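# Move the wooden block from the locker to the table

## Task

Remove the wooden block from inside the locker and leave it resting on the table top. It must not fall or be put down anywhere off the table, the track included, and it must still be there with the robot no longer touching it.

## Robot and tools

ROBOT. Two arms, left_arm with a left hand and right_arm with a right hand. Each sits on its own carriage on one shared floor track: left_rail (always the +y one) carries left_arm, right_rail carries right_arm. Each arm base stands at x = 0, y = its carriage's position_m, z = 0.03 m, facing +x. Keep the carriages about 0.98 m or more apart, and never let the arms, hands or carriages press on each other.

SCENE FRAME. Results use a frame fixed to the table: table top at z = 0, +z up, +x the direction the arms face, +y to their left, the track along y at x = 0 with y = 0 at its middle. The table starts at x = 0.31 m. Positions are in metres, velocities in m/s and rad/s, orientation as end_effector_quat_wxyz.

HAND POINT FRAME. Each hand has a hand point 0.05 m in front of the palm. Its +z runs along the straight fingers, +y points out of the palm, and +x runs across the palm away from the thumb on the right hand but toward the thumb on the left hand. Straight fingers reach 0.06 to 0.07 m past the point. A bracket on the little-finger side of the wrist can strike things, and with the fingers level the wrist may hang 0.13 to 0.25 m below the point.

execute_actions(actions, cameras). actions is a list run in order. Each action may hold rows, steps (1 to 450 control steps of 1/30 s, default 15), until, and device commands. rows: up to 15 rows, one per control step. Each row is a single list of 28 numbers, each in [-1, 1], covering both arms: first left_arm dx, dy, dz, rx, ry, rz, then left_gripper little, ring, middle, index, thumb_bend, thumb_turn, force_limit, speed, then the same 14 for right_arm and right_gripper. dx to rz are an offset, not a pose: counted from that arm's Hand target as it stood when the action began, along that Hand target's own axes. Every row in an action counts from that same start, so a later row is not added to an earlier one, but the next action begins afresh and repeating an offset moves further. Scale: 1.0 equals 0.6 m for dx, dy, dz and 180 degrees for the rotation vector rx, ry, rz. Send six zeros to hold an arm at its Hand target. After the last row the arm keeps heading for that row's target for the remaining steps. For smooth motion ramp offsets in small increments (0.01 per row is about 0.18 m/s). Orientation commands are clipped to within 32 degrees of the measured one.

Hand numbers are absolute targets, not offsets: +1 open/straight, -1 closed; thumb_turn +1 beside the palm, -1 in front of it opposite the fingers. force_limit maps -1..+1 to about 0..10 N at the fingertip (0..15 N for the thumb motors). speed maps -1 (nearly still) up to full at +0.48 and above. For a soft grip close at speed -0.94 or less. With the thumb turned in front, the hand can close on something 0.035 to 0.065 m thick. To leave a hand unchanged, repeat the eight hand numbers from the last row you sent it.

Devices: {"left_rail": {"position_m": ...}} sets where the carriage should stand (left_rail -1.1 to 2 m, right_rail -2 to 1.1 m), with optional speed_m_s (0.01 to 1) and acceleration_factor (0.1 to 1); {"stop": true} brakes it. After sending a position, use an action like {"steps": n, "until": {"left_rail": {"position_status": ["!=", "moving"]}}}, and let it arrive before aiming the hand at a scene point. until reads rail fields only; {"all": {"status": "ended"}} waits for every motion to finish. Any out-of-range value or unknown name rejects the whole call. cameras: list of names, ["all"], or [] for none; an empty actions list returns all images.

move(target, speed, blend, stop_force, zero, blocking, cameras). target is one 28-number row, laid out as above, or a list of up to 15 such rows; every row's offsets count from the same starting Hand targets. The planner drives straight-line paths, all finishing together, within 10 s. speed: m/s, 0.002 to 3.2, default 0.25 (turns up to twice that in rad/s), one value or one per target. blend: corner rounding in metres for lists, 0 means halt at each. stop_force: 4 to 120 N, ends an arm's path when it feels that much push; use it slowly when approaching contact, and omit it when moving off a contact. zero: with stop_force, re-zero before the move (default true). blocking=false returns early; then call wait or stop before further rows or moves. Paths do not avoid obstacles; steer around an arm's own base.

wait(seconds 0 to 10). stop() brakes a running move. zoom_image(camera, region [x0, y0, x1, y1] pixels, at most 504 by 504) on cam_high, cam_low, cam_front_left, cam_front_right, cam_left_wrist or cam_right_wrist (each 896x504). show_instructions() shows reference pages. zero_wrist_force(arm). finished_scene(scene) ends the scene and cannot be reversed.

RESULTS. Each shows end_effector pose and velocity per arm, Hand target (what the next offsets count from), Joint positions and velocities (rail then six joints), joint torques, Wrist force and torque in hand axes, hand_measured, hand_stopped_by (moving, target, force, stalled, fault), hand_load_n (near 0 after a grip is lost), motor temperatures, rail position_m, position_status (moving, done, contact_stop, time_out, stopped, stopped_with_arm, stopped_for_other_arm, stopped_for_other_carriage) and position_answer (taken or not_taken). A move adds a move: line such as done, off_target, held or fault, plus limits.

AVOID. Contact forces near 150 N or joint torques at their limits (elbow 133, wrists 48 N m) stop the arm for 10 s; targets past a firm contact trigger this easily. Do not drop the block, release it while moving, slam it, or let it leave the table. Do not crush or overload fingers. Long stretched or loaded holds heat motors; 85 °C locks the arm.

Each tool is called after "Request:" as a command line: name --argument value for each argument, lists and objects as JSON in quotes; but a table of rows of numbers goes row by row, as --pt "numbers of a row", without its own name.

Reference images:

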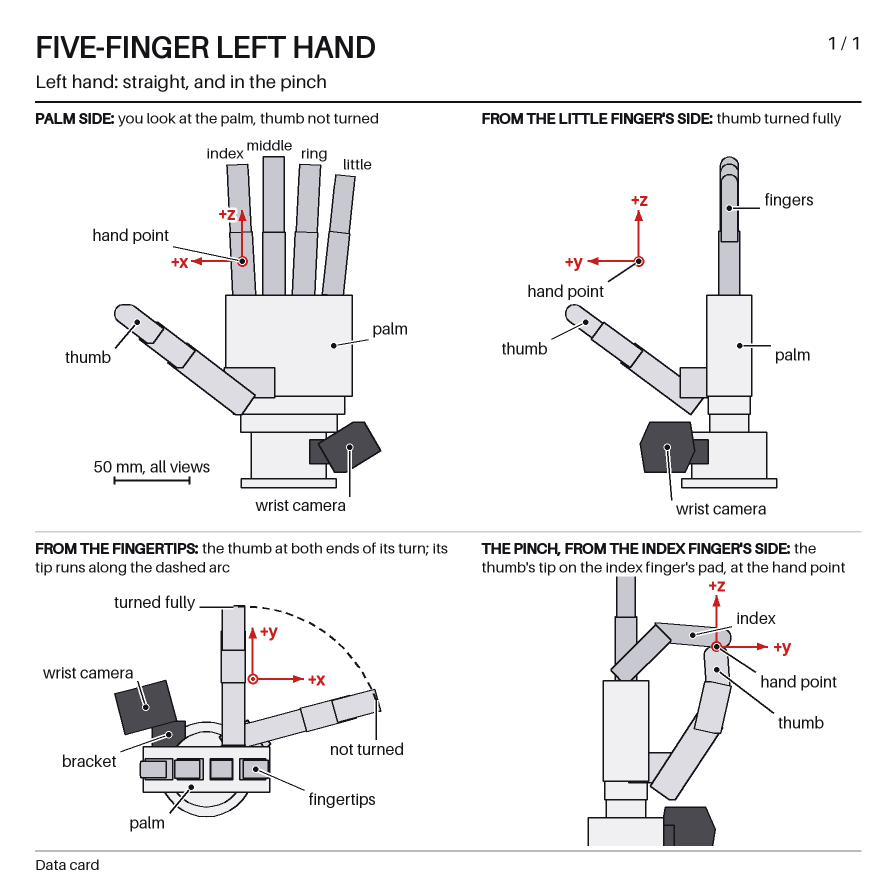

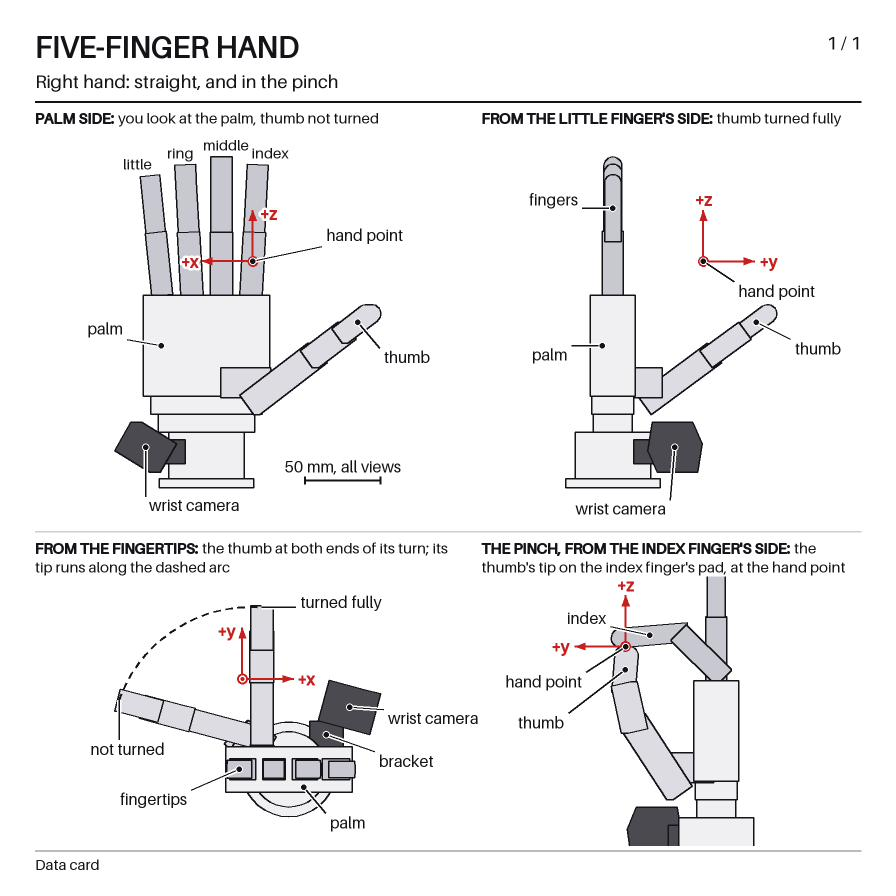

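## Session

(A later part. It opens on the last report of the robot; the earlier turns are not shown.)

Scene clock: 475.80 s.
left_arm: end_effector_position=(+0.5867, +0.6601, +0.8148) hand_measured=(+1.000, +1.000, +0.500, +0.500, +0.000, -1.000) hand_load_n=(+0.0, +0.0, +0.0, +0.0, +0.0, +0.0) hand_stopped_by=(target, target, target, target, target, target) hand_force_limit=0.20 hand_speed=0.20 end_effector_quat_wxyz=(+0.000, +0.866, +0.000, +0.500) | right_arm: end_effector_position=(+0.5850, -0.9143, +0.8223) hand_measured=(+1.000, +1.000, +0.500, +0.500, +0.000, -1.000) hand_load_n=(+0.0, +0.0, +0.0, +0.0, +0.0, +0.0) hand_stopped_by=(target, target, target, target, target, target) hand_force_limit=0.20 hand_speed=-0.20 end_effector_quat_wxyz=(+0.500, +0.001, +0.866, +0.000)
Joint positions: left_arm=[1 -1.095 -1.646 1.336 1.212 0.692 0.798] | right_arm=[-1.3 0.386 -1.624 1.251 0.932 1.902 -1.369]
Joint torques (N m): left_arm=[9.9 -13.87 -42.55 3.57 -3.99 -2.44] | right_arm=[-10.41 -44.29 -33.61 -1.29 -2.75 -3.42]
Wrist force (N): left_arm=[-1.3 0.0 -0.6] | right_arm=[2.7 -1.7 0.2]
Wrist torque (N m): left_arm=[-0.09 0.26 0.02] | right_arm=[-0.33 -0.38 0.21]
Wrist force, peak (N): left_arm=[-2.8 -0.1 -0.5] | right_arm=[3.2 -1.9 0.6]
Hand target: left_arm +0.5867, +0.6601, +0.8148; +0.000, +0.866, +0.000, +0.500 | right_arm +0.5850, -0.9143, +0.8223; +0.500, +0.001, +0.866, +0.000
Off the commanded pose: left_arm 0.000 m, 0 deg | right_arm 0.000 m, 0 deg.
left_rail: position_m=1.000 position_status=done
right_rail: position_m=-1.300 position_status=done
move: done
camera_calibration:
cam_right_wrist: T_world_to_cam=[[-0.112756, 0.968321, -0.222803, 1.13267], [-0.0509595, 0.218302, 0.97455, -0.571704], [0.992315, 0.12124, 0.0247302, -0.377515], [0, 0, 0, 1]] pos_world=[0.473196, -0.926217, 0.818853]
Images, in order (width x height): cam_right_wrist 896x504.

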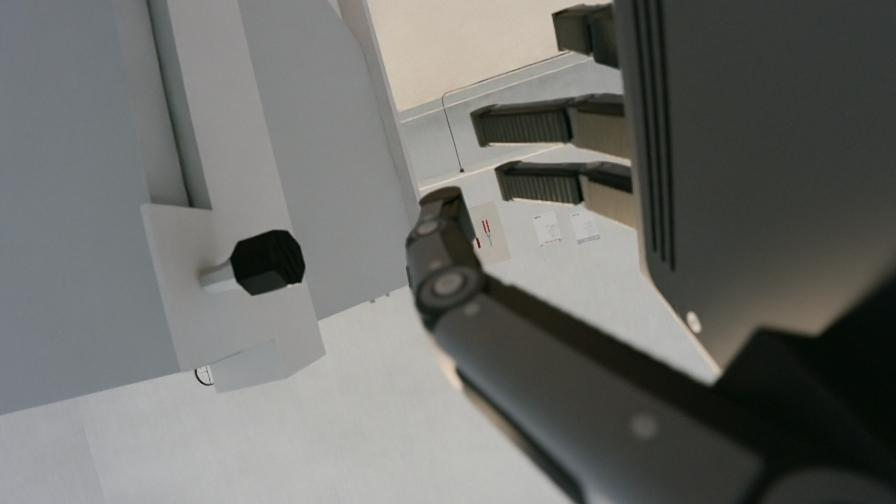

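Request:
move --pt "0 0.083 0 0 0 0 1 1 0.5 0.5 0 -1 0.2 0.2 0 0 0 0 0 0 1 1 0.5 0.5 0 -1 0.2 -0.2" --speed 0.1 --stop_force 12 --cameras '["cam_right_wrist"]'

Request:
zoom_image --camera "cam_right_wrist" --region '[290, 100, 550, 360]'

Scene clock: 483.90 s.
left_arm: end_effector_position=(+0.5867, +0.6103, +0.8148) hand_measured=(+1.000, +1.000, +0.500, +0.500, +0.000, -1.000) hand_load_n=(+0.0, +0.0, +0.0, +0.0, +0.0, +0.0) hand_stopped_by=(target, target, target, target, target, target) hand_force_limit=0.20 hand_speed=0.20 end_effector_quat_wxyz=(+0.000, +0.866, +0.000, +0.500) | right_arm: end_effector_position=(+0.5850, -0.9143, +0.8223) hand_measured=(+1.000, +1.000, +0.500, +0.500, +0.000, -1.000) hand_load_n=(+0.0, +0.0, +0.0, +0.0, +0.0, +0.0) hand_stopped_by=(target, target, target, target, target, target) hand_force_limit=0.20 hand_speed=-0.20 end_effector_quat_wxyz=(+0.500, +0.001, +0.866, +0.000)
Joint positions: left_arm=[1 -1.147 -1.584 1.286 1.251 0.661 0.733] | right_arm=[-1.3 0.386 -1.624 1.251 0.932 1.902 -1.369]
Joint torques (N m): left_arm=[-11.64 -20.05 -42.55 4.5 -4.14 -2.26] | right_arm=[-10.38 -42.99 -33.48 -1.14 -2.56 -3.56]
Wrist force (N): left_arm=[-1.7 -0.2 -0.7] | right_arm=[2.6 -1.5 0.5]
Wrist torque (N m): left_arm=[-0.10 0.28 0.01] | right_arm=[-0.33 -0.38 0.21]
Wrist force, peak (N): left_arm=[-1.8 -0.3 -1.7] | right_arm=[3.2 -1.9 0.5]
Hand target: left_arm +0.5867, +0.6103, +0.8148; +0.000, +0.866, +0.000, +0.500 | right_arm +0.5850, -0.9143, +0.8223; +0.500, +0.001, +0.866, +0.000
Off the commanded pose: left_arm 0.000 m, 0 deg | right_arm 0.000 m, 0 deg.
left_rail: position_m=1.000 position_status=done
right_rail: position_m=-1.300 position_status=done
move: done
camera_calibration:
cam_right_wrist: T_world_to_cam=[[-0.112756, 0.968321, -0.222803, 1.13267], [-0.0509595, 0.218302, 0.97455, -0.571704], [0.992315, 0.12124, 0.0247302, -0.377515], [0, 0, 0, 1]] pos_world=[0.473196, -0.926217, 0.818853]
Images, in order (width x height): cam_right_wrist 896x504.

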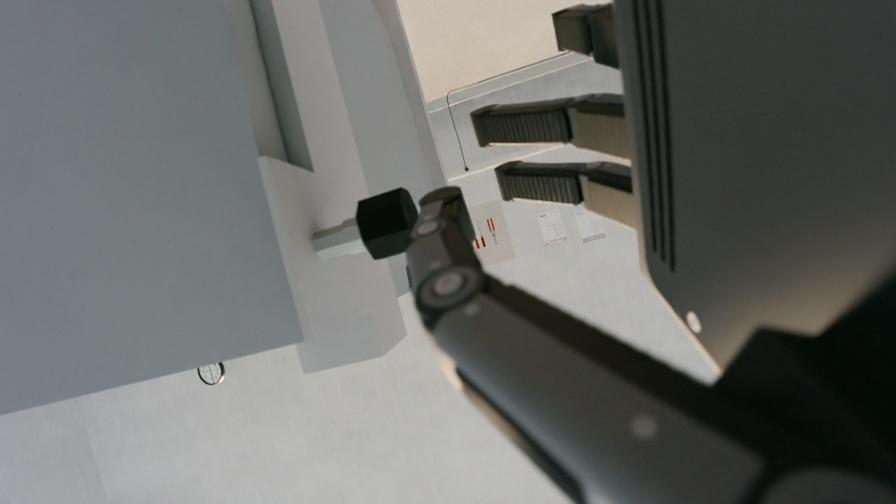

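Scaled by 1.938 from the camera's 896x504 image, which has a finer 1280x720 frame.

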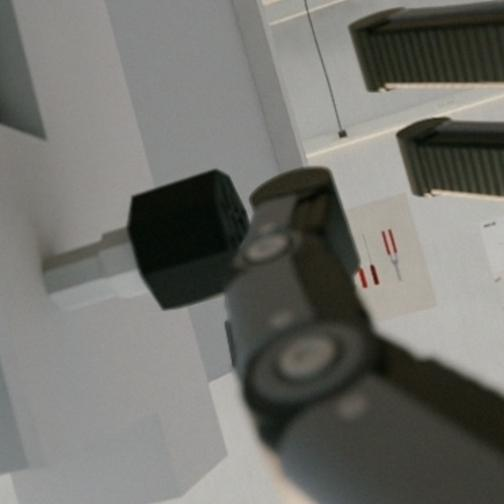

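Request:
move --pt "0.01 0.0692 0 0 0 0 1 1 0.5 0.5 0 -1 0.2 0.2 0 0 0 0 0 0 1 1 0.5 0.5 0 -1 0.2 -0.2" --speed 0.07 --stop_force 10 --cameras '["cam_right_wrist"]'

Request:
zoom_image --camera "cam_right_wrist" --region '[290, 100, 550, 360]'

Scene clock: 496.23 s.
left_arm: end_effector_position=(+0.5898, +0.5687, +0.8201) hand_measured=(+1.000, +1.000, +0.500, +0.500, +0.000, -1.000) hand_load_n=(+0.0, +0.0, +0.0, +0.5, +0.0, +0.0) hand_stopped_by=(target, target, target, target, target, target) hand_force_limit=0.20 hand_speed=0.20 end_effector_quat_wxyz=(+0.000, +0.866, +0.000, +0.500) | right_arm: end_effector_position=(+0.5850, -0.9143, +0.8223) hand_measured=(+1.000, +1.000, +0.500, +0.500, +0.000, -1.000) hand_load_n=(+0.0, +0.0, +0.0, +0.0, +0.0, +0.0) hand_stopped_by=(target, target, target, target, target, target) hand_force_limit=0.20 hand_speed=-0.20 end_effector_quat_wxyz=(+0.500, +0.001, +0.866, +0.000)
Joint positions: left_arm=[1 -1.177 -1.524 1.221 1.288 0.644 0.692] | right_arm=[-1.3 0.386 -1.624 1.251 0.932 1.902 -1.369]
Joint torques (N m): left_arm=[-11.57 -23.37 -42.36 4.6 -4.32 -2.27] | right_arm=[-10.3 -44.31 -33.63 -1.31 -2.67 -3.42]
Wrist force (N): left_arm=[-1.5 0.0 -0.9] | right_arm=[2.7 -1.4 0.3]
Wrist torque (N m): left_arm=[-0.03 0.26 0.01] | right_arm=[-0.31 -0.38 0.21]
Wrist force, peak (N): left_arm=[-2.2 -0.1 -1.2] | right_arm=[3.2 -1.8 0.4]
Hand target: left_arm +0.5898, +0.5687, +0.8201; +0.000, +0.866, +0.000, +0.500 | right_arm +0.5850, -0.9143, +0.8223; +0.500, +0.001, +0.866, +0.000
Off the commanded pose: left_arm 0.000 m, 0 deg | right_arm 0.000 m, 0 deg.
left_rail: position_m=1.000 position_status=done
right_rail: position_m=-1.300 position_status=done
move: done
camera_calibration:
cam_right_wrist: T_world_to_cam=[[-0.112756, 0.968321, -0.222803, 1.13267], [-0.0509595, 0.218302, 0.97455, -0.571704], [0.992315, 0.12124, 0.0247302, -0.377515], [0, 0, 0, 1]] pos_world=[0.473196, -0.926217, 0.818853]
Images, in order (width x height): cam_right_wrist 896x504.

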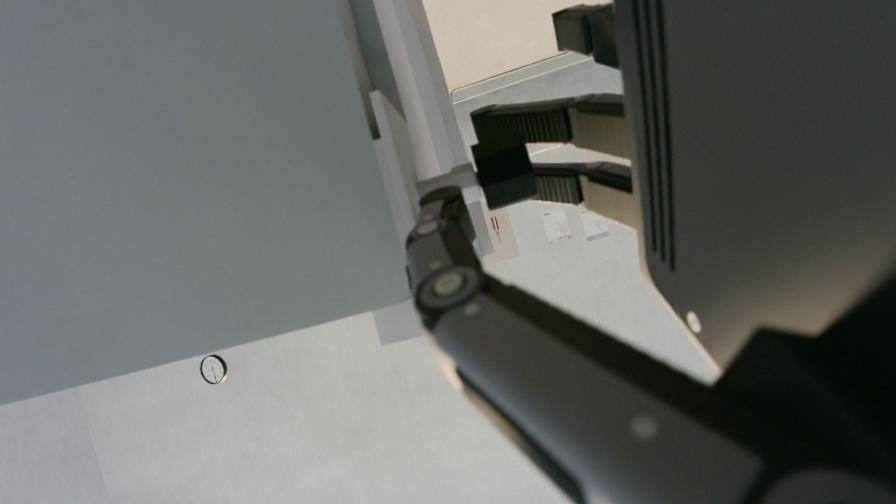

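Scaled by 1.938 from the camera's 896x504 image, which has a finer 1280x720 frame.

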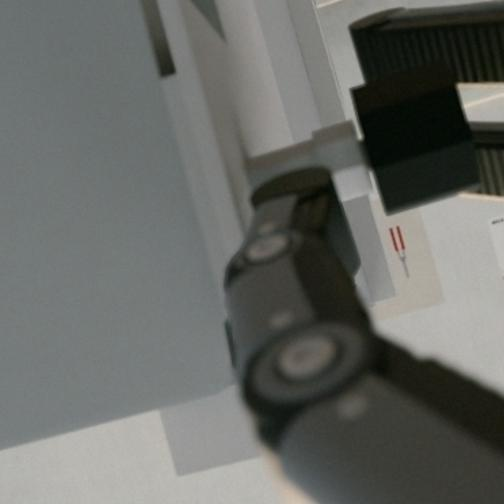

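Request:
move --pt "0 -0.0035 0 0 0 0 1 1 0.5 0.5 0 -1 0.2 0.2 0 0 0 0 0 0 1 1 0.5 0.5 0 -1 0.2 -0.2" --speed 0.05

Request:
move --pt "0 0 0.037 0 0 0 1 1 0.5 0.5 0 -1 0.2 0.2 0 0 0 0 0 0 1 1 0.5 0.5 0 -1 0.2 -0.2" --speed 0.02 --stop_force 8 --cameras '["cam_right_wrist"]'

Request:
zoom_image --camera "cam_right_wrist" --region '[290, 100, 550, 360]'

Scene clock: 502.17 s.
left_arm: end_effector_position=(+0.5898, +0.5707, +0.8200) hand_measured=(+1.000, +1.000, +0.500, +0.500, +0.000, -1.000) hand_load_n=(+0.0, +0.0, +0.0, +0.0, +0.0, +0.0) hand_stopped_by=(target, target, target, target, target, target) hand_force_limit=0.20 hand_speed=0.20 end_effector_quat_wxyz=(+0.000, +0.866, +0.000, +0.500) | right_arm: end_effector_position=(+0.5850, -0.9143, +0.8223) hand_measured=(+1.000, +1.000, +0.500, +0.500, +0.000, -1.000) hand_load_n=(+0.0, +0.0, +0.0, +0.0, +0.0, +0.0) hand_stopped_by=(target, target, target, target, target, target) hand_force_limit=0.20 hand_speed=-0.20 end_effector_quat_wxyz=(+0.500, +0.001, +0.866, +0.000)
Joint positions: left_arm=[1 -1.175 -1.526 1.223 1.287 0.645 0.694] | right_arm=[-1.3 0.386 -1.624 1.251 0.932 1.902 -1.369]
Joint torques (N m): left_arm=[9.48 -61.6 -29.16 -0.04 1.83 2.6] | right_arm=[-10.47 -44.35 -33.87 -1.17 -2.78 -3.43]
Wrist force (N): left_arm=[-1.3 -0.2 -1.1] | right_arm=[2.9 -1.6 0.3]
Wrist torque (N m): left_arm=[-0.05 0.23 -0.11] | right_arm=[-0.33 -0.42 0.22]
Wrist force, peak (N): left_arm=[-1.9 -0.2 -1.2] | right_arm=[3.0 -2.0 0.5]
Hand target: left_arm +0.5898, +0.5709, +0.8200; +0.000, +0.866, +0.000, +0.500 | right_arm +0.5850, -0.9143, +0.8223; +0.500, +0.001, +0.866, +0.000
Off the commanded pose: left_arm 0.000 m, 0 deg | right_arm 0.000 m, 0 deg.
left_rail: position_m=1.000 position_status=done
right_rail: position_m=-1.300 position_status=done
move: done

Scene clock: 504.07 s.
left_arm: end_effector_position=(+0.6003, +0.5709, +0.8140) hand_measured=(+1.000, +1.000, +0.500, +0.500, +0.000, -1.000) hand_load_n=(+0.0, +0.0, +0.0, +0.0, +2.0, -0.5) hand_stopped_by=(target, target, target, target, target, target) hand_force_limit=0.20 hand_speed=0.20 end_effector_quat_wxyz=(+0.000, +0.866, +0.000, +0.500) | right_arm: end_effector_position=(+0.5850, -0.9143, +0.8223) hand_measured=(+1.000, +1.000, +0.500, +0.500, +0.000, -1.000) hand_load_n=(+0.0, +0.0, +0.0, +0.0, +0.0, +0.0) hand_stopped_by=(target, target, target, target, target, target) hand_force_limit=0.20 hand_speed=-0.20 end_effector_quat_wxyz=(+0.500, +0.001, +0.866, +0.000)
Joint positions: left_arm=[1 -1.155 -1.518 1.222 1.258 0.657 0.722] | right_arm=[-1.3 0.386 -1.624 1.251 0.932 1.902 -1.369]
Joint torques (N m): left_arm=[-8.98 -58.92 -27.58 4.27 -4.49 -2.16] | right_arm=[-10.07 -44.81 -33.57 -1.18 -2.69 -3.34]
Wrist force (N): left_arm=[-2.3 0.0 -7.0] | right_arm=[2.9 -1.7 0.6]
Wrist torque (N m): left_arm=[-0.08 0.25 0.00] | right_arm=[-0.36 -0.43 0.22]
Wrist force, peak (N): left_arm=[-2.2 -1.1 -18.0] | right_arm=[3.2 -1.6 0.5]
Hand target: left_arm +0.6003, +0.5709, +0.8140; +0.000, +0.866, +0.000, +0.500 (not the last commanded pose) | right_arm +0.5850, -0.9143, +0.8223; +0.500, +0.001, +0.866, +0.000
Off the commanded pose: left_arm 0.010 m, 0 deg | right_arm 0.000 m, 0 deg.
left_rail: position_m=1.000 position_status=done
right_rail: position_m=-1.300 position_status=done
move: contact (left_arm)
camera_calibration:
cam_right_wrist: T_world_to_cam=[[-0.112756, 0.968321, -0.222803, 1.13267], [-0.0509595, 0.218302, 0.97455, -0.571704], [0.992315, 0.12124, 0.0247302, -0.377515], [0, 0, 0, 1]] pos_world=[0.473196, -0.926217, 0.818853]
Images, in order (width x height): cam_right_wrist 896x504.

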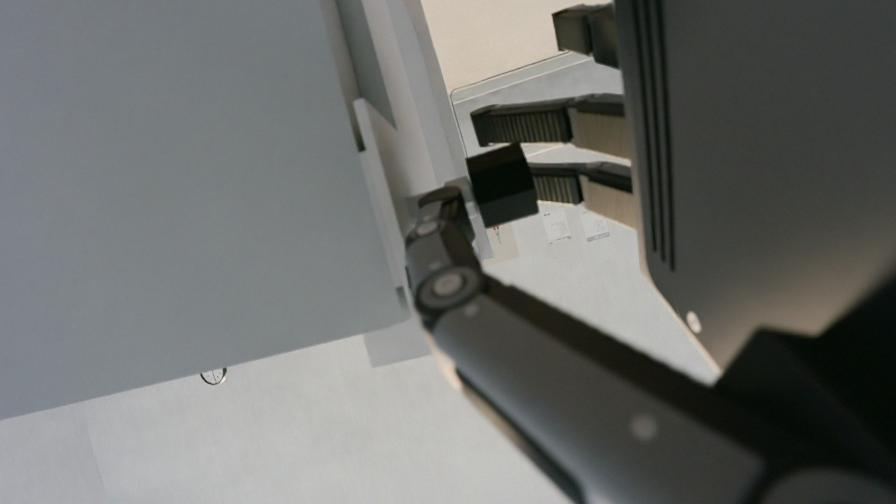

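Scaled by 1.938 from the camera's 896x504 image, which has a finer 1280x720 frame.

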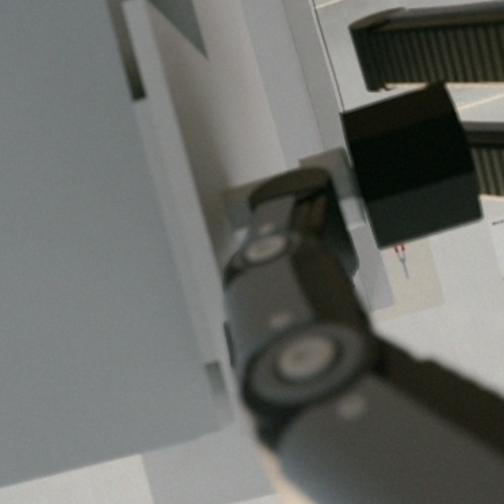

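Request:
execute_actions --actions '[{"rows": [[0,0,0,0,0,0,1,1,-0.5,-0.5,0,-1,0.2,-0.8, 0,0,0,0,0,0,1,1,0.5,0.5,0,-1,0.2,-0.2]], "steps": 45}]'

Request:
move --pt "0 -0.04 0 0 0 0 1 1 -0.5 -0.5 0 -1 0.2 -0.8 0 0 0 0 0 0 1 1 0.5 0.5 0 -1 0.2 -0.2" --speed 0.02 --stop_force 40 --zero false --cameras '["cam_right_wrist"]'

Request:
zoom_image --camera "cam_right_wrist" --region '[290, 100, 550, 360]'

Scene clock: 509.57 s.
left_arm: end_effector_position=(+0.6003, +0.5709, +0.8140) hand_measured=(+1.000, +1.000, +0.152, +0.078, +0.000, -1.000) hand_load_n=(+0.0, +0.0, +6.0, +7.5, +3.5, +0.0) hand_stopped_by=(target, target, force, force, target, target) hand_force_limit=0.20 hand_speed=-0.80 end_effector_quat_wxyz=(+0.000, +0.866, +0.000, +0.500) | right_arm: end_effector_position=(+0.5850, -0.9143, +0.8223) hand_measured=(+1.000, +1.000, +0.500, +0.500, +0.000, -1.000) hand_load_n=(+0.0, +0.0, +0.0, +0.0, +0.0, +0.0) hand_stopped_by=(target, target, target, target, target, target) hand_force_limit=0.20 hand_speed=-0.20 end_effector_quat_wxyz=(+0.500, +0.001, +0.866, +0.000)
Joint positions: left_arm=[1 -1.155 -1.518 1.222 1.258 0.657 0.722] | right_arm=[-1.3 0.386 -1.624 1.251 0.932 1.902 -1.369]
Joint torques (N m): left_arm=[-8.34 -57.71 -41.49 3.14 3.01 -1.1] | right_arm=[-9.95 -44.33 -33.62 -1.18 -2.53 -3.28]
Wrist force (N): left_arm=[1.2 -9.2 13.9] | right_arm=[2.6 -1.8 0.5]
Wrist torque (N m): left_arm=[-0.54 0.43 0.19] | right_arm=[-0.37 -0.38 0.20]
Wrist force, peak (N): left_arm=[1.1 -9.4 14.4] | right_arm=[3.0 -2.1 0.7]
Hand target: left_arm +0.6003, +0.5709, +0.8140; +0.000, +0.866, +0.000, +0.500 | right_arm +0.5850, -0.9143, +0.8223; +0.500, +0.001, +0.866, +0.000
Off the commanded pose: left_arm 0.000 m, 0 deg | right_arm 0.000 m, 0 deg.
left_rail: position_m=1.000 position_status=done
right_rail: position_m=-1.300 position_status=done

Scene clock: 511.80 s.
left_arm: end_effector_position=(+0.6002, +0.5949, +0.8140) hand_measured=(+1.000, +1.000, +0.152, +0.078, +0.126, -1.000) hand_load_n=(+0.0, +0.0, +0.5, +0.0, +40.0, +2.5) hand_stopped_by=(target, target, force, force, target, target) hand_force_limit=0.20 hand_speed=-0.80 end_effector_quat_wxyz=(+0.000, +0.866, +0.000, +0.500) | right_arm: end_effector_position=(+0.5850, -0.9143, +0.8223) hand_measured=(+1.000, +1.000, +0.500, +0.500, +0.000, -1.000) hand_load_n=(+0.0, +0.0, +0.0, +0.0, +0.0, +0.0) hand_stopped_by=(target, target, target, target, target, target) hand_force_limit=0.20 hand_speed=-0.20 end_effector_quat_wxyz=(+0.500, +0.001, +0.866, +0.000)
Joint positions: left_arm=[1 -1.134 -1.55 1.25 1.239 0.669 0.75] | right_arm=[-1.3 0.386 -1.624 1.251 0.932 1.902 -1.369]
Joint torques (N m): left_arm=[33.18 -53.43 -19.57 2.48 -2.54 2.25] | right_arm=[-8.84 -44.43 -34.13 -1.24 -2.58 -3.48]
Wrist force (N): left_arm=[-1.5 23.1 -33.1] | right_arm=[2.7 -1.7 0.5]
Wrist torque (N m): left_arm=[-0.14 -0.17 -0.43] | right_arm=[-0.35 -0.39 0.21]
Wrist force, peak (N): left_arm=[-1.9 23.1 -33.6] | right_arm=[3.1 -1.9 0.7]
Hand target: left_arm +0.6002, +0.5949, +0.8140; +0.000, +0.866, +0.000, +0.500 | right_arm +0.5850, -0.9143, +0.8223; +0.500, +0.001, +0.866, +0.000
Off the commanded pose: left_arm 0.000 m, 0 deg | right_arm 0.000 m, 0 deg.
left_rail: position_m=1.000 position_status=done
right_rail: position_m=-1.300 position_status=done
move: done
camera_calibration:
cam_right_wrist: T_world_to_cam=[[-0.112756, 0.968321, -0.222803, 1.13267], [-0.0509595, 0.218302, 0.97455, -0.571704], [0.992315, 0.12124, 0.0247302, -0.377515], [0, 0, 0, 1]] pos_world=[0.473196, -0.926217, 0.818853]
Images, in order (width x height): cam_right_wrist 896x504.

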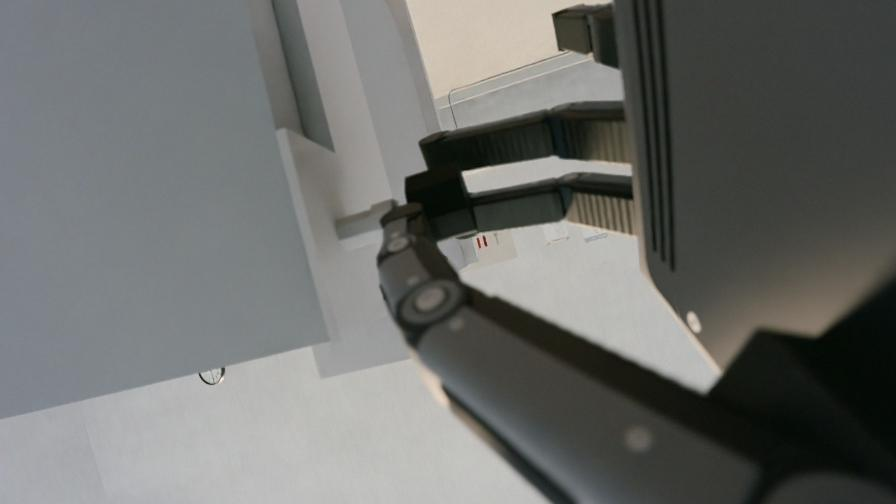

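Scaled by 1.938 from the camera's 896x504 image, which has a finer 1280x720 frame.

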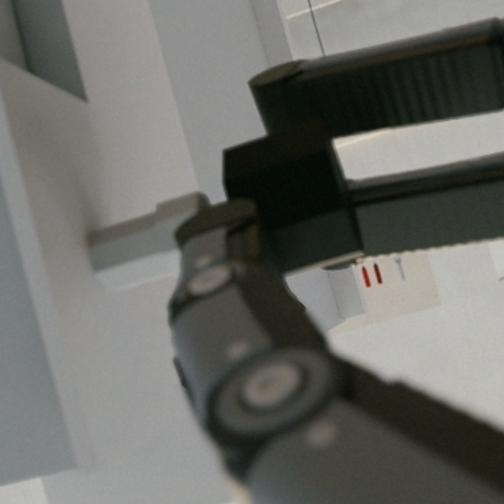

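Request:
move --pt "0 0.025 0 0 0 0 1 1 -0.5 -0.5 0 -1 0.2 -0.8 0 0.1505 0 0 0 0 1 1 0.5 0.5 0 -1 0.2 -0.2" --speed 0.1

Request:
move --pt "0 0 0 0 0 0 1 1 -0.5 -0.5 -0.02 -1 0.4 -0.8 0 0 0.0297 0 0 0 1 1 0.5 0.5 0 -1 0.2 -0.2" --speed 0.03 --stop_force 8 --cameras '["cam_left_wrist","cam_right_wrist"]'

Request:
zoom_image --camera "cam_left_wrist" --region '[340, 100, 600, 360]'

Request:
zoom_image --camera "cam_right_wrist" --region '[290, 100, 550, 360]'

Scene clock: 522.63 s.
left_arm: end_effector_position=(+0.6002, +0.5799, +0.8140) hand_measured=(+1.000, +1.000, +0.152, +0.078, +0.110, -1.000) hand_load_n=(+0.0, +0.0, +0.0, +0.0, +1.5, +0.0) hand_stopped_by=(target, target, force, force, target, target) hand_force_limit=0.20 hand_speed=-0.80 end_effector_quat_wxyz=(+0.000, +0.866, +0.000, +0.500) | right_arm: end_effector_position=(+0.5851, -0.8242, +0.8225) hand_measured=(+1.000, +1.000, +0.500, +0.500, +0.000, -1.000) hand_load_n=(+0.0, +0.0, +0.0, +0.0, +0.0, +0.0) hand_stopped_by=(target, target, target, target, target, target) hand_force_limit=0.20 hand_speed=-0.20 end_effector_quat_wxyz=(+0.500, +0.001, +0.866, +0.001)
Joint positions: left_arm=[1 -1.147 -1.53 1.233 1.251 0.661 0.732] | right_arm=[-1.3 0.557 -1.503 1.133 0.968 2.045 -1.267]
Joint torques (N m): left_arm=[-10.99 -22.62 -42.91 4.74 -4.45 -2.2] | right_arm=[13.05 -35.18 -51.04 2.73 2.97 3.34]
Wrist force (N): left_arm=[-1.4 0.9 -2.0] | right_arm=[2.9 -1.6 0.5]
Wrist torque (N m): left_arm=[-0.03 0.20 0.03] | right_arm=[-0.34 -0.44 0.02]
Wrist force, peak (N): left_arm=[-1.2 10.6 -39.8] | right_arm=[3.3 -2.0 0.7]
Hand target: left_arm +0.6002, +0.5799, +0.8140; +0.000, +0.866, +0.000, +0.500 | right_arm +0.5851, -0.8240, +0.8225; +0.500, +0.001, +0.866, +0.000
Off the commanded pose: left_arm 0.000 m, 0 deg | right_arm 0.000 m, 0 deg.
left_rail: position_m=1.000 position_status=done
right_rail: position_m=-1.300 position_status=done
move: done

Scene clock: 524.40 s.
left_arm: end_effector_position=(+0.6002, +0.5799, +0.8140) hand_measured=(+1.000, +1.000, +0.152, +0.078, +0.070, -1.000) hand_load_n=(+0.0, +0.0, +0.0, +0.0, +10.0, +1.0) hand_stopped_by=(target, target, force, force, force, target) hand_force_limit=0.40 hand_speed=-0.80 end_effector_quat_wxyz=(+0.000, +0.866, +0.000, +0.500) | right_arm: end_effector_position=(+0.6005, -0.8240, +0.8135) hand_measured=(+1.000, +1.000, +0.500, +0.500, +0.000, -1.000) hand_load_n=(+0.0, +0.0, +0.0, +0.0, +0.5, +0.0) hand_stopped_by=(target, target, target, target, target, target) hand_force_limit=0.20 hand_speed=-0.20 end_effector_quat_wxyz=(+0.500, +0.001, +0.866, +0.000)
Joint positions: left_arm=[1 -1.147 -1.53 1.233 1.251 0.661 0.732] | right_arm=[-1.3 0.541 -1.492 1.137 0.948 2.033 -1.277]
Joint torques (N m): left_arm=[12.74 -31.96 -37.57 4.71 -4.44 -2.38] | right_arm=[-11.51 -31.48 -32.03 -1.39 -2.47 -3.65]
Wrist force (N): left_arm=[-2.2 7.9 -4.6] | right_arm=[3.0 -2.4 -3.7]
Wrist torque (N m): left_arm=[-0.01 0.28 -0.12] | right_arm=[-0.38 -0.39 0.19]
Wrist force, peak (N): left_arm=[-1.9 8.6 -4.7] | right_arm=[3.4 -2.4 -3.9]
Hand target: left_arm +0.6002, +0.5799, +0.8140; +0.000, +0.866, +0.000, +0.500 | right_arm +0.6005, -0.8240, +0.8135; +0.500, +0.001, +0.866, +0.000
Off the commanded pose: left_arm 0.000 m, 0 deg | right_arm 0.000 m, 0 deg.
left_rail: position_m=1.000 position_status=done
right_rail: position_m=-1.300 position_status=done
move: done
camera_calibration:
cam_left_wrist: T_world_to_cam=[[0.170119, 0.946868, 0.272946, -0.869062], [-0.0388923, -0.270317, 0.961986, -0.60365], [0.984656, -0.174267, -0.00915996, -0.369603], [0, 0, 0, 1]] pos_world=[0.488298, 0.595301, 0.814524]
cam_right_wrist: T_world_to_cam=[[-0.112756, 0.968321, -0.222803, 1.04502], [-0.0509595, 0.218302, 0.97455, -0.582051], [0.992315, 0.12124, 0.0247302, -0.403627], [0, 0, 0, 1]] pos_world=[0.488696, -0.835917, 0.810053]
Images, in order (width x height): cam_left_wrist 896x504, cam_right_wrist 896x504.

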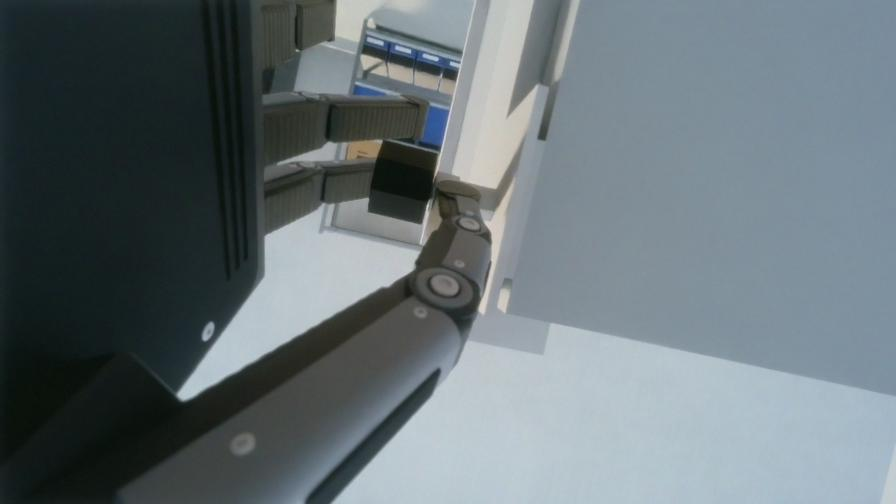

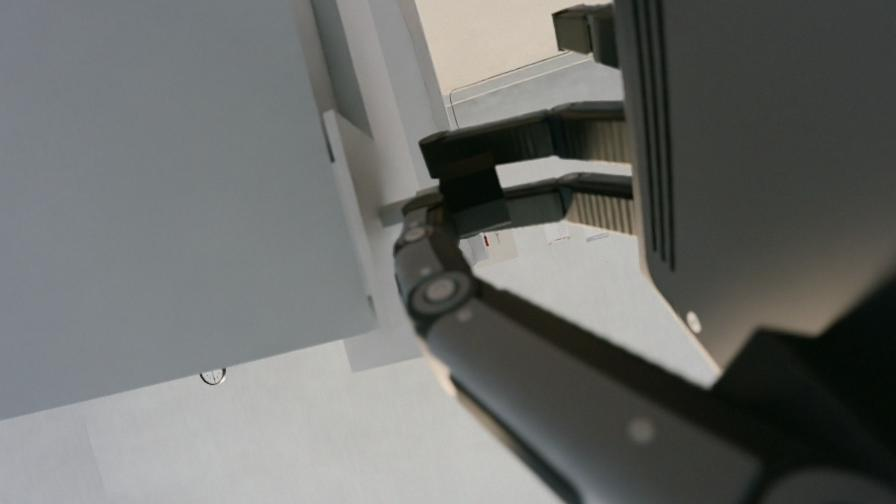

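Scaled by 1.938 from the camera's 896x504 image, which has a finer 1280x720 frame.

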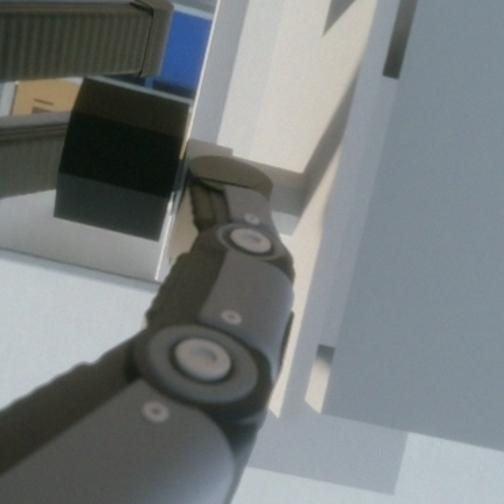

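Scaled by 1.938 from the camera's 896x504 image, which has a finer 1280x720 frame.

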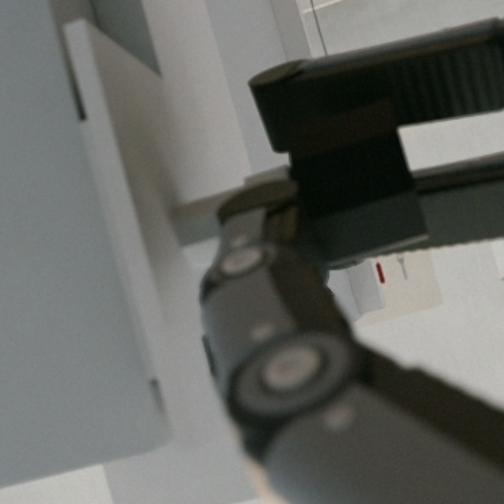

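Request:
execute_actions --actions '[{"rows":[[0,0,0,0,0,0,1,1,-0.5,-0.5,-0.02,-1,0.4,-0.8,0,0,0,0,0,0,1,1,-0.5,-0.5,0,-1,0.2,-0.8]],"steps":60}]' --cameras '[]'

Scene clock: 542.20 s.
left_arm: end_effector_position=(+0.6002, +0.5799, +0.8140) hand_measured=(+1.000, +1.000, +0.152, +0.078, +0.070, -1.000) hand_load_n=(+0.0, +0.0, +0.0, +0.0, +10.5, +0.5) hand_stopped_by=(target, target, force, force, force, target) hand_force_limit=0.40 hand_speed=-0.80 end_effector_quat_wxyz=(+0.000, +0.866, +0.000, +0.500) | right_arm: end_effector_position=(+0.6005, -0.8240, +0.8135) hand_measured=(+1.000, +1.000, +0.152, +0.078, +0.000, -1.000) hand_load_n=(+0.0, +0.0, +7.5, +10.0, +1.5, +0.0) hand_stopped_by=(target, target, force, force, target, target) hand_force_limit=0.20 hand_speed=-0.80 end_effector_quat_wxyz=(+0.500, +0.001, +0.866, +0.000)
Joint positions: left_arm=[1 -1.147 -1.53 1.233 1.251 0.661 0.732] | right_arm=[-1.3 0.541 -1.492 1.137 0.948 2.033 -1.277]
Joint torques (N m): left_arm=[13.89 -57.93 -33.47 4.73 -4.48 -2.22] | right_arm=[23.56 -62.09 -49.94 2.36 -1.81 -3.48]
Wrist force (N): left_arm=[-2.0 7.9 -4.9] | right_arm=[-0.2 -11.4 11.7]
Wrist torque (N m): left_arm=[0.00 0.24 -0.09] | right_arm=[-0.63 -0.55 0.04]
Wrist force, peak (N): left_arm=[-2.1 8.1 -5.2] | right_arm=[-0.8 -11.8 11.4]
Hand target: left_arm +0.6002, +0.5799, +0.8140; +0.000, +0.866, +0.000, +0.500 | right_arm +0.6005, -0.8240, +0.8135; +0.500, +0.001, +0.866, +0.000
Off the commanded pose: left_arm 0.000 m, 0 deg | right_arm 0.000 m, 0 deg.
left_rail: position_m=1.000 position_status=done
right_rail: position_m=-1.300 position_status=done
No camera images: "cameras" was empty.

Request:
move --target '[0,-0.005,0,0,0,0,1,1,-0.5,-0.5,-0.02,-1,0.4,-0.8,0,-0.019,0,0,0,0,1,1,-0.5,-0.5,0,-1,0.2,-0.8]' --speed 0.02 --stop_force 35 --zero false --cameras '["cam_high","cam_front_left","cam_front_right"]'

Scene clock: 546.57 s.
left_arm: end_effector_position=(+0.6002, +0.5829, +0.8140) hand_measured=(+1.000, +1.000, +0.152, +0.078, +0.072, -1.000) hand_load_n=(+0.0, +0.0, +0.0, +0.0, +14.5, +0.5) hand_stopped_by=(target, target, force, force, force, target) hand_force_limit=0.40 hand_speed=-0.80 end_effector_quat_wxyz=(+0.000, +0.866, +0.000, +0.500) | right_arm: end_effector_position=(+0.6005, -0.8354, +0.8135) hand_measured=(+1.000, +1.000, +0.152, +0.078, +0.006, -1.000) hand_load_n=(+0.0, +0.5, +0.0, +0.5, +33.5, +3.0) hand_stopped_by=(target, target, force, force, target, target) hand_force_limit=0.20 hand_speed=-0.80 end_effector_quat_wxyz=(+0.500, +0.001, +0.866, +0.000)
Joint positions: left_arm=[1 -1.144 -1.534 1.236 1.249 0.663 0.735] | right_arm=[-1.3 0.522 -1.508 1.154 0.942 2.017 -1.289]
Joint torques (N m): left_arm=[17.27 -64.77 -28.26 1.73 -0.23 2.37] | right_arm=[-24.53 -58.15 -31.45 1.15 2.86 -2.97]
Wrist force (N): left_arm=[-2.5 11.8 -3.8] | right_arm=[2.5 20.1 -3.6]
Wrist torque (N m): left_arm=[0.05 0.25 -0.29] | right_arm=[-0.37 -0.38 0.45]
Wrist force, peak (N): left_arm=[-2.4 12.2 -3.3] | right_arm=[2.7 20.1 -4.1]
Hand target: left_arm +0.6002, +0.5829, +0.8140; +0.000, +0.866, +0.000, +0.500 | right_arm +0.6005, -0.8354, +0.8135; +0.500, +0.001, +0.866, +0.000
Off the commanded pose: left_arm 0.000 m, 0 deg | right_arm 0.000 m, 0 deg.
left_rail: position_m=1.000 position_status=done
right_rail: position_m=-1.300 position_status=done
move: done
Images, in order (width x height): cam_high 896x504, cam_front_left 896x504, cam_front_right 896x504.

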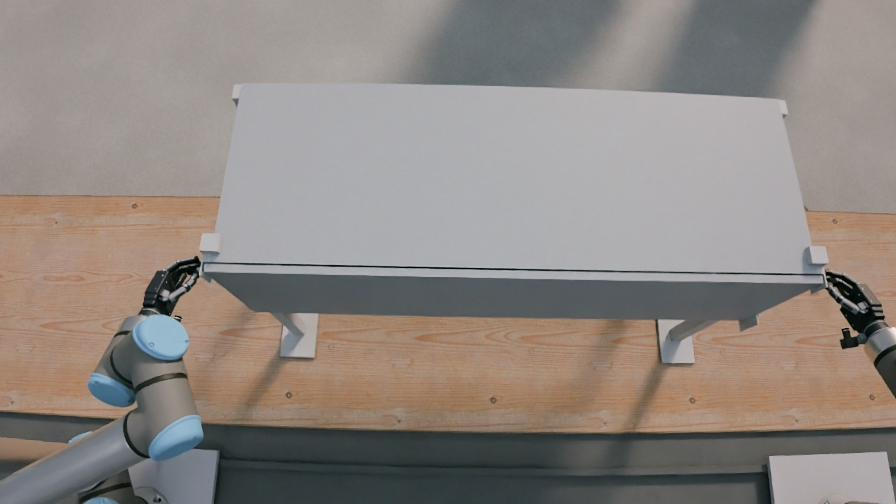

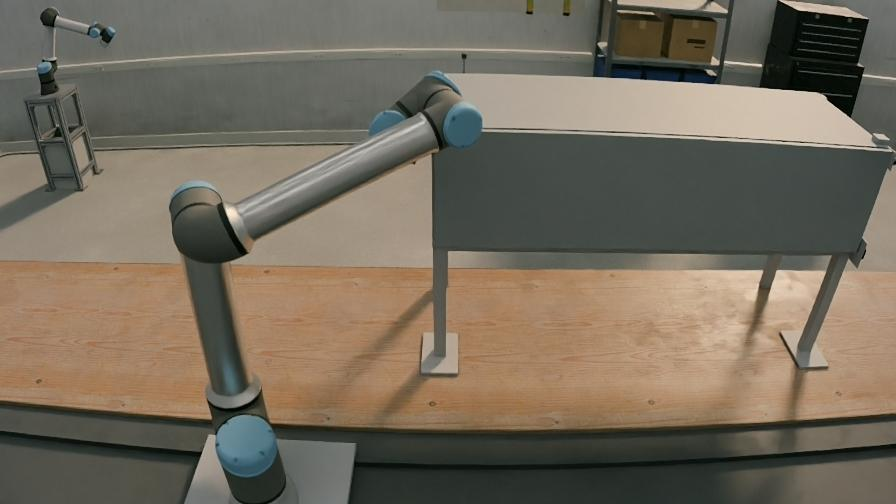

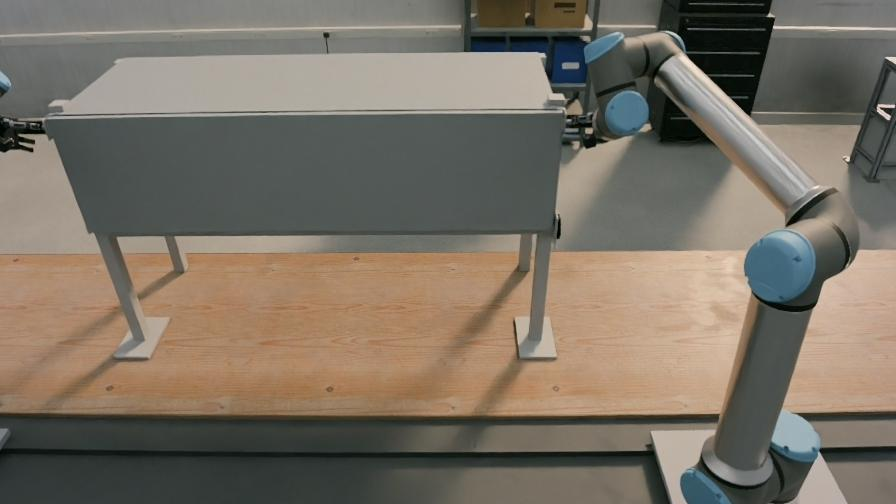

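Request:
zoom_image --camera "cam_high" --region '[140, 210, 290, 330]'

Request:
zoom_image --camera "cam_high" --region '[740, 220, 896, 350]'

Request:
zoom_image --camera "cam_front_right" --region '[480, 70, 640, 190]'

Scaled by 3.360 from the camera's 896x504 image, which has a finer 1280x720 frame.

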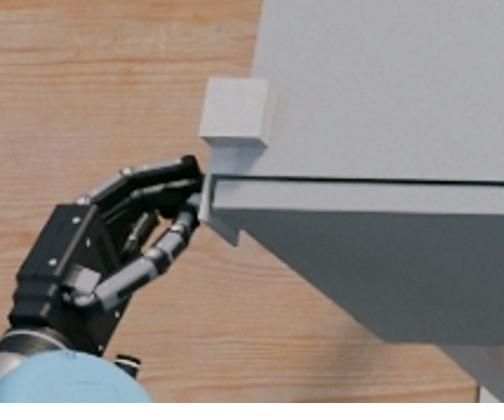

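Scaled by 3.231 from the camera's 896x504 image, which has a finer 1280x720 frame.

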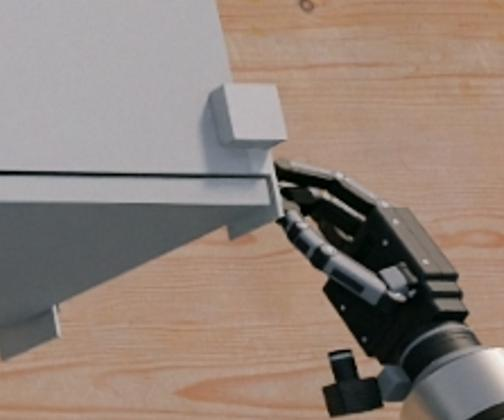

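Scaled by 3.150 from the camera's 896x504 image, which has a finer 1280x720 frame.

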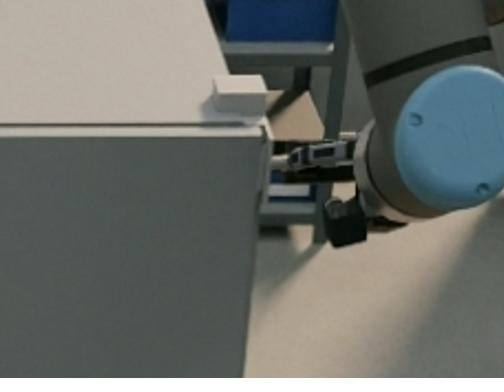

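Request:
execute_actions --actions '[]' --cameras '["cam_left_wrist","cam_right_wrist"]'

Request:
zoom_image --camera "cam_left_wrist" --region '[200, 100, 560, 400]'

Request:
zoom_image --camera "cam_right_wrist" --region '[340, 100, 700, 400]'

Scene clock: 554.27 s.
left_arm: end_effector_position=(+0.6002, +0.5829, +0.8140) hand_measured=(+1.000, +1.000, +0.152, +0.078, +0.072, -1.000) hand_load_n=(+0.0, +0.0, +0.0, +0.0, +14.5, +1.0) hand_stopped_by=(target, target, force, force, force, target) hand_force_limit=0.40 hand_speed=-0.80 end_effector_quat_wxyz=(+0.000, +0.866, +0.000, +0.500) | right_arm: end_effector_position=(+0.6005, -0.8354, +0.8135) hand_measured=(+1.000, +1.000, +0.152, +0.078, +0.006, -1.000) hand_load_n=(+0.0, +0.0, +0.0, +0.5, +33.5, +2.5) hand_stopped_by=(target, target, force, force, target, target) hand_force_limit=0.20 hand_speed=-0.80 end_effector_quat_wxyz=(+0.500, +0.001, +0.866, +0.000)
Joint positions: left_arm=[1 -1.144 -1.534 1.236 1.249 0.663 0.735] | right_arm=[-1.3 0.522 -1.508 1.154 0.942 2.017 -1.289]
Joint velocities: within noise
Joint torques (N m): left_arm=[16.68 -65.67 -28.86 1.78 -0.12 2.26] | right_arm=[-23.74 -57.69 -31.47 1.11 2.9 -2.95]
Motor temperatures (°C): left_arm=[37 37 36 40 43 38] | right_arm=[35 38 36 35 33 38]
Wrist force (N): left_arm=[-2.5 12.3 -3.4] | right_arm=[2.5 19.9 -3.7]
Wrist torque (N m): left_arm=[0.10 0.28 -0.31] | right_arm=[-0.42 -0.38 0.45]
Wrist force, peak (N): left_arm=[-2.0 12.6 -3.8] | right_arm=[2.4 20.6 -3.9]
Hand target: left_arm +0.6002, +0.5829, +0.8140; +0.000, +0.866, +0.000, +0.500 | right_arm +0.6005, -0.8354, +0.8135; +0.500, +0.001, +0.866, +0.000
Off the commanded pose: left_arm 0.000 m, 0 deg | right_arm 0.000 m, 0 deg.
left_rail: position_m=1.000 position_status=done
right_rail: position_m=-1.300 position_status=done
camera_calibration:
cam_left_wrist: T_world_to_cam=[[0.170119, 0.946868, 0.272946, -0.871902], [-0.0388923, -0.270317, 0.961986, -0.602839], [0.984656, -0.174267, -0.00915996, -0.36908], [0, 0, 0, 1]] pos_world=[0.488298, 0.598301, 0.814524]
cam_right_wrist: T_world_to_cam=[[-0.112756, 0.968321, -0.222803, 1.05606], [-0.0509595, 0.218302, 0.97455, -0.579562], [0.992315, 0.12124, 0.0247302, -0.402245], [0, 0, 0, 1]] pos_world=[0.488696, -0.847317, 0.810053]
Images, in order (width x height): cam_left_wrist 896x504, cam_right_wrist 896x504.

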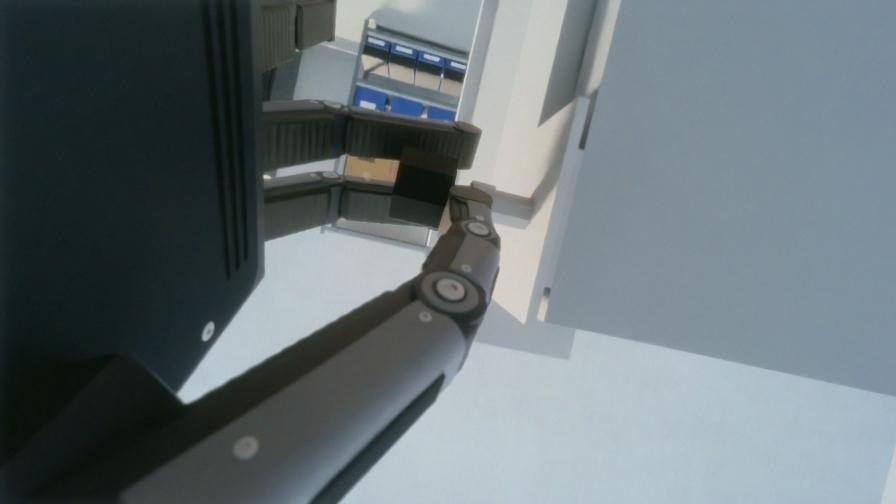

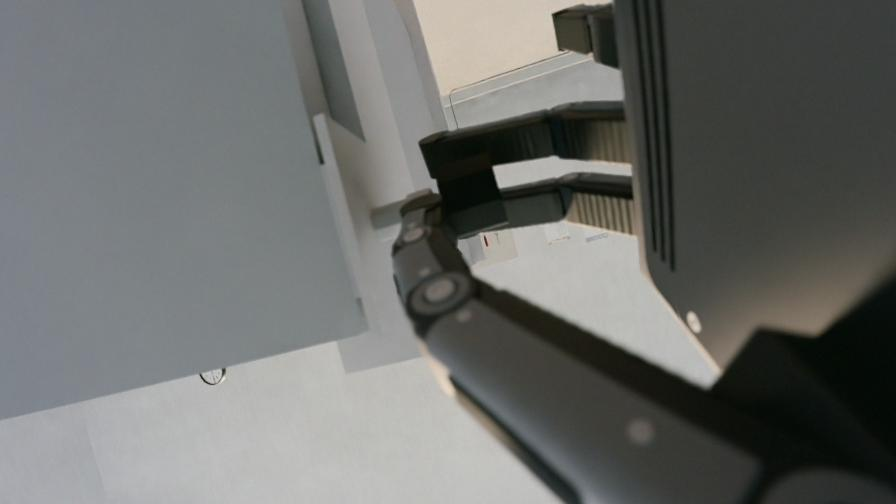

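Scaled by 1.400 from the camera's 896x504 image, which has a finer 1280x720 frame.

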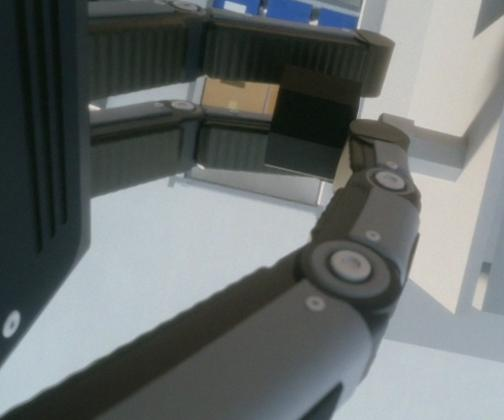

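Scaled by 1.400 from the camera's 896x504 image, which has a finer 1280x720 frame.

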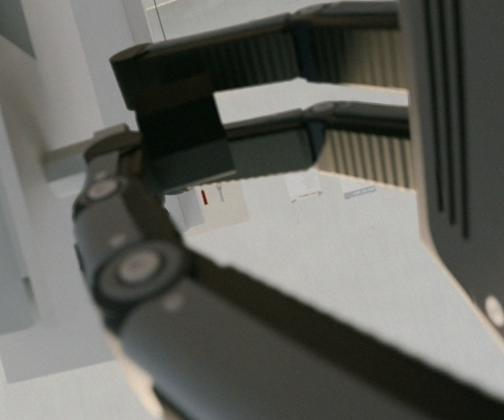

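Request:
zoom_image --camera "cam_left_wrist" --region '[460, 0, 680, 360]'

Request:
zoom_image --camera "cam_right_wrist" --region '[270, 0, 470, 380]'

Scaled by 1.400 from the camera's 896x504 image, which has a finer 1280x720 frame.

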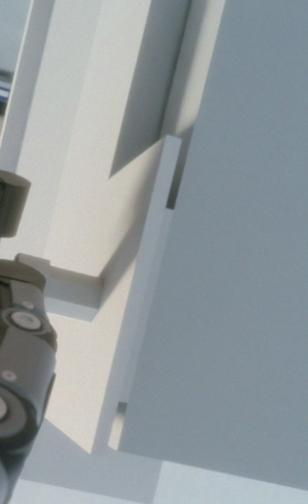

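Scaled by 1.326 from the camera's 896x504 image, which has a finer 1280x720 frame.

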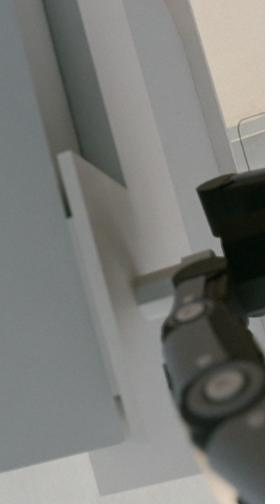

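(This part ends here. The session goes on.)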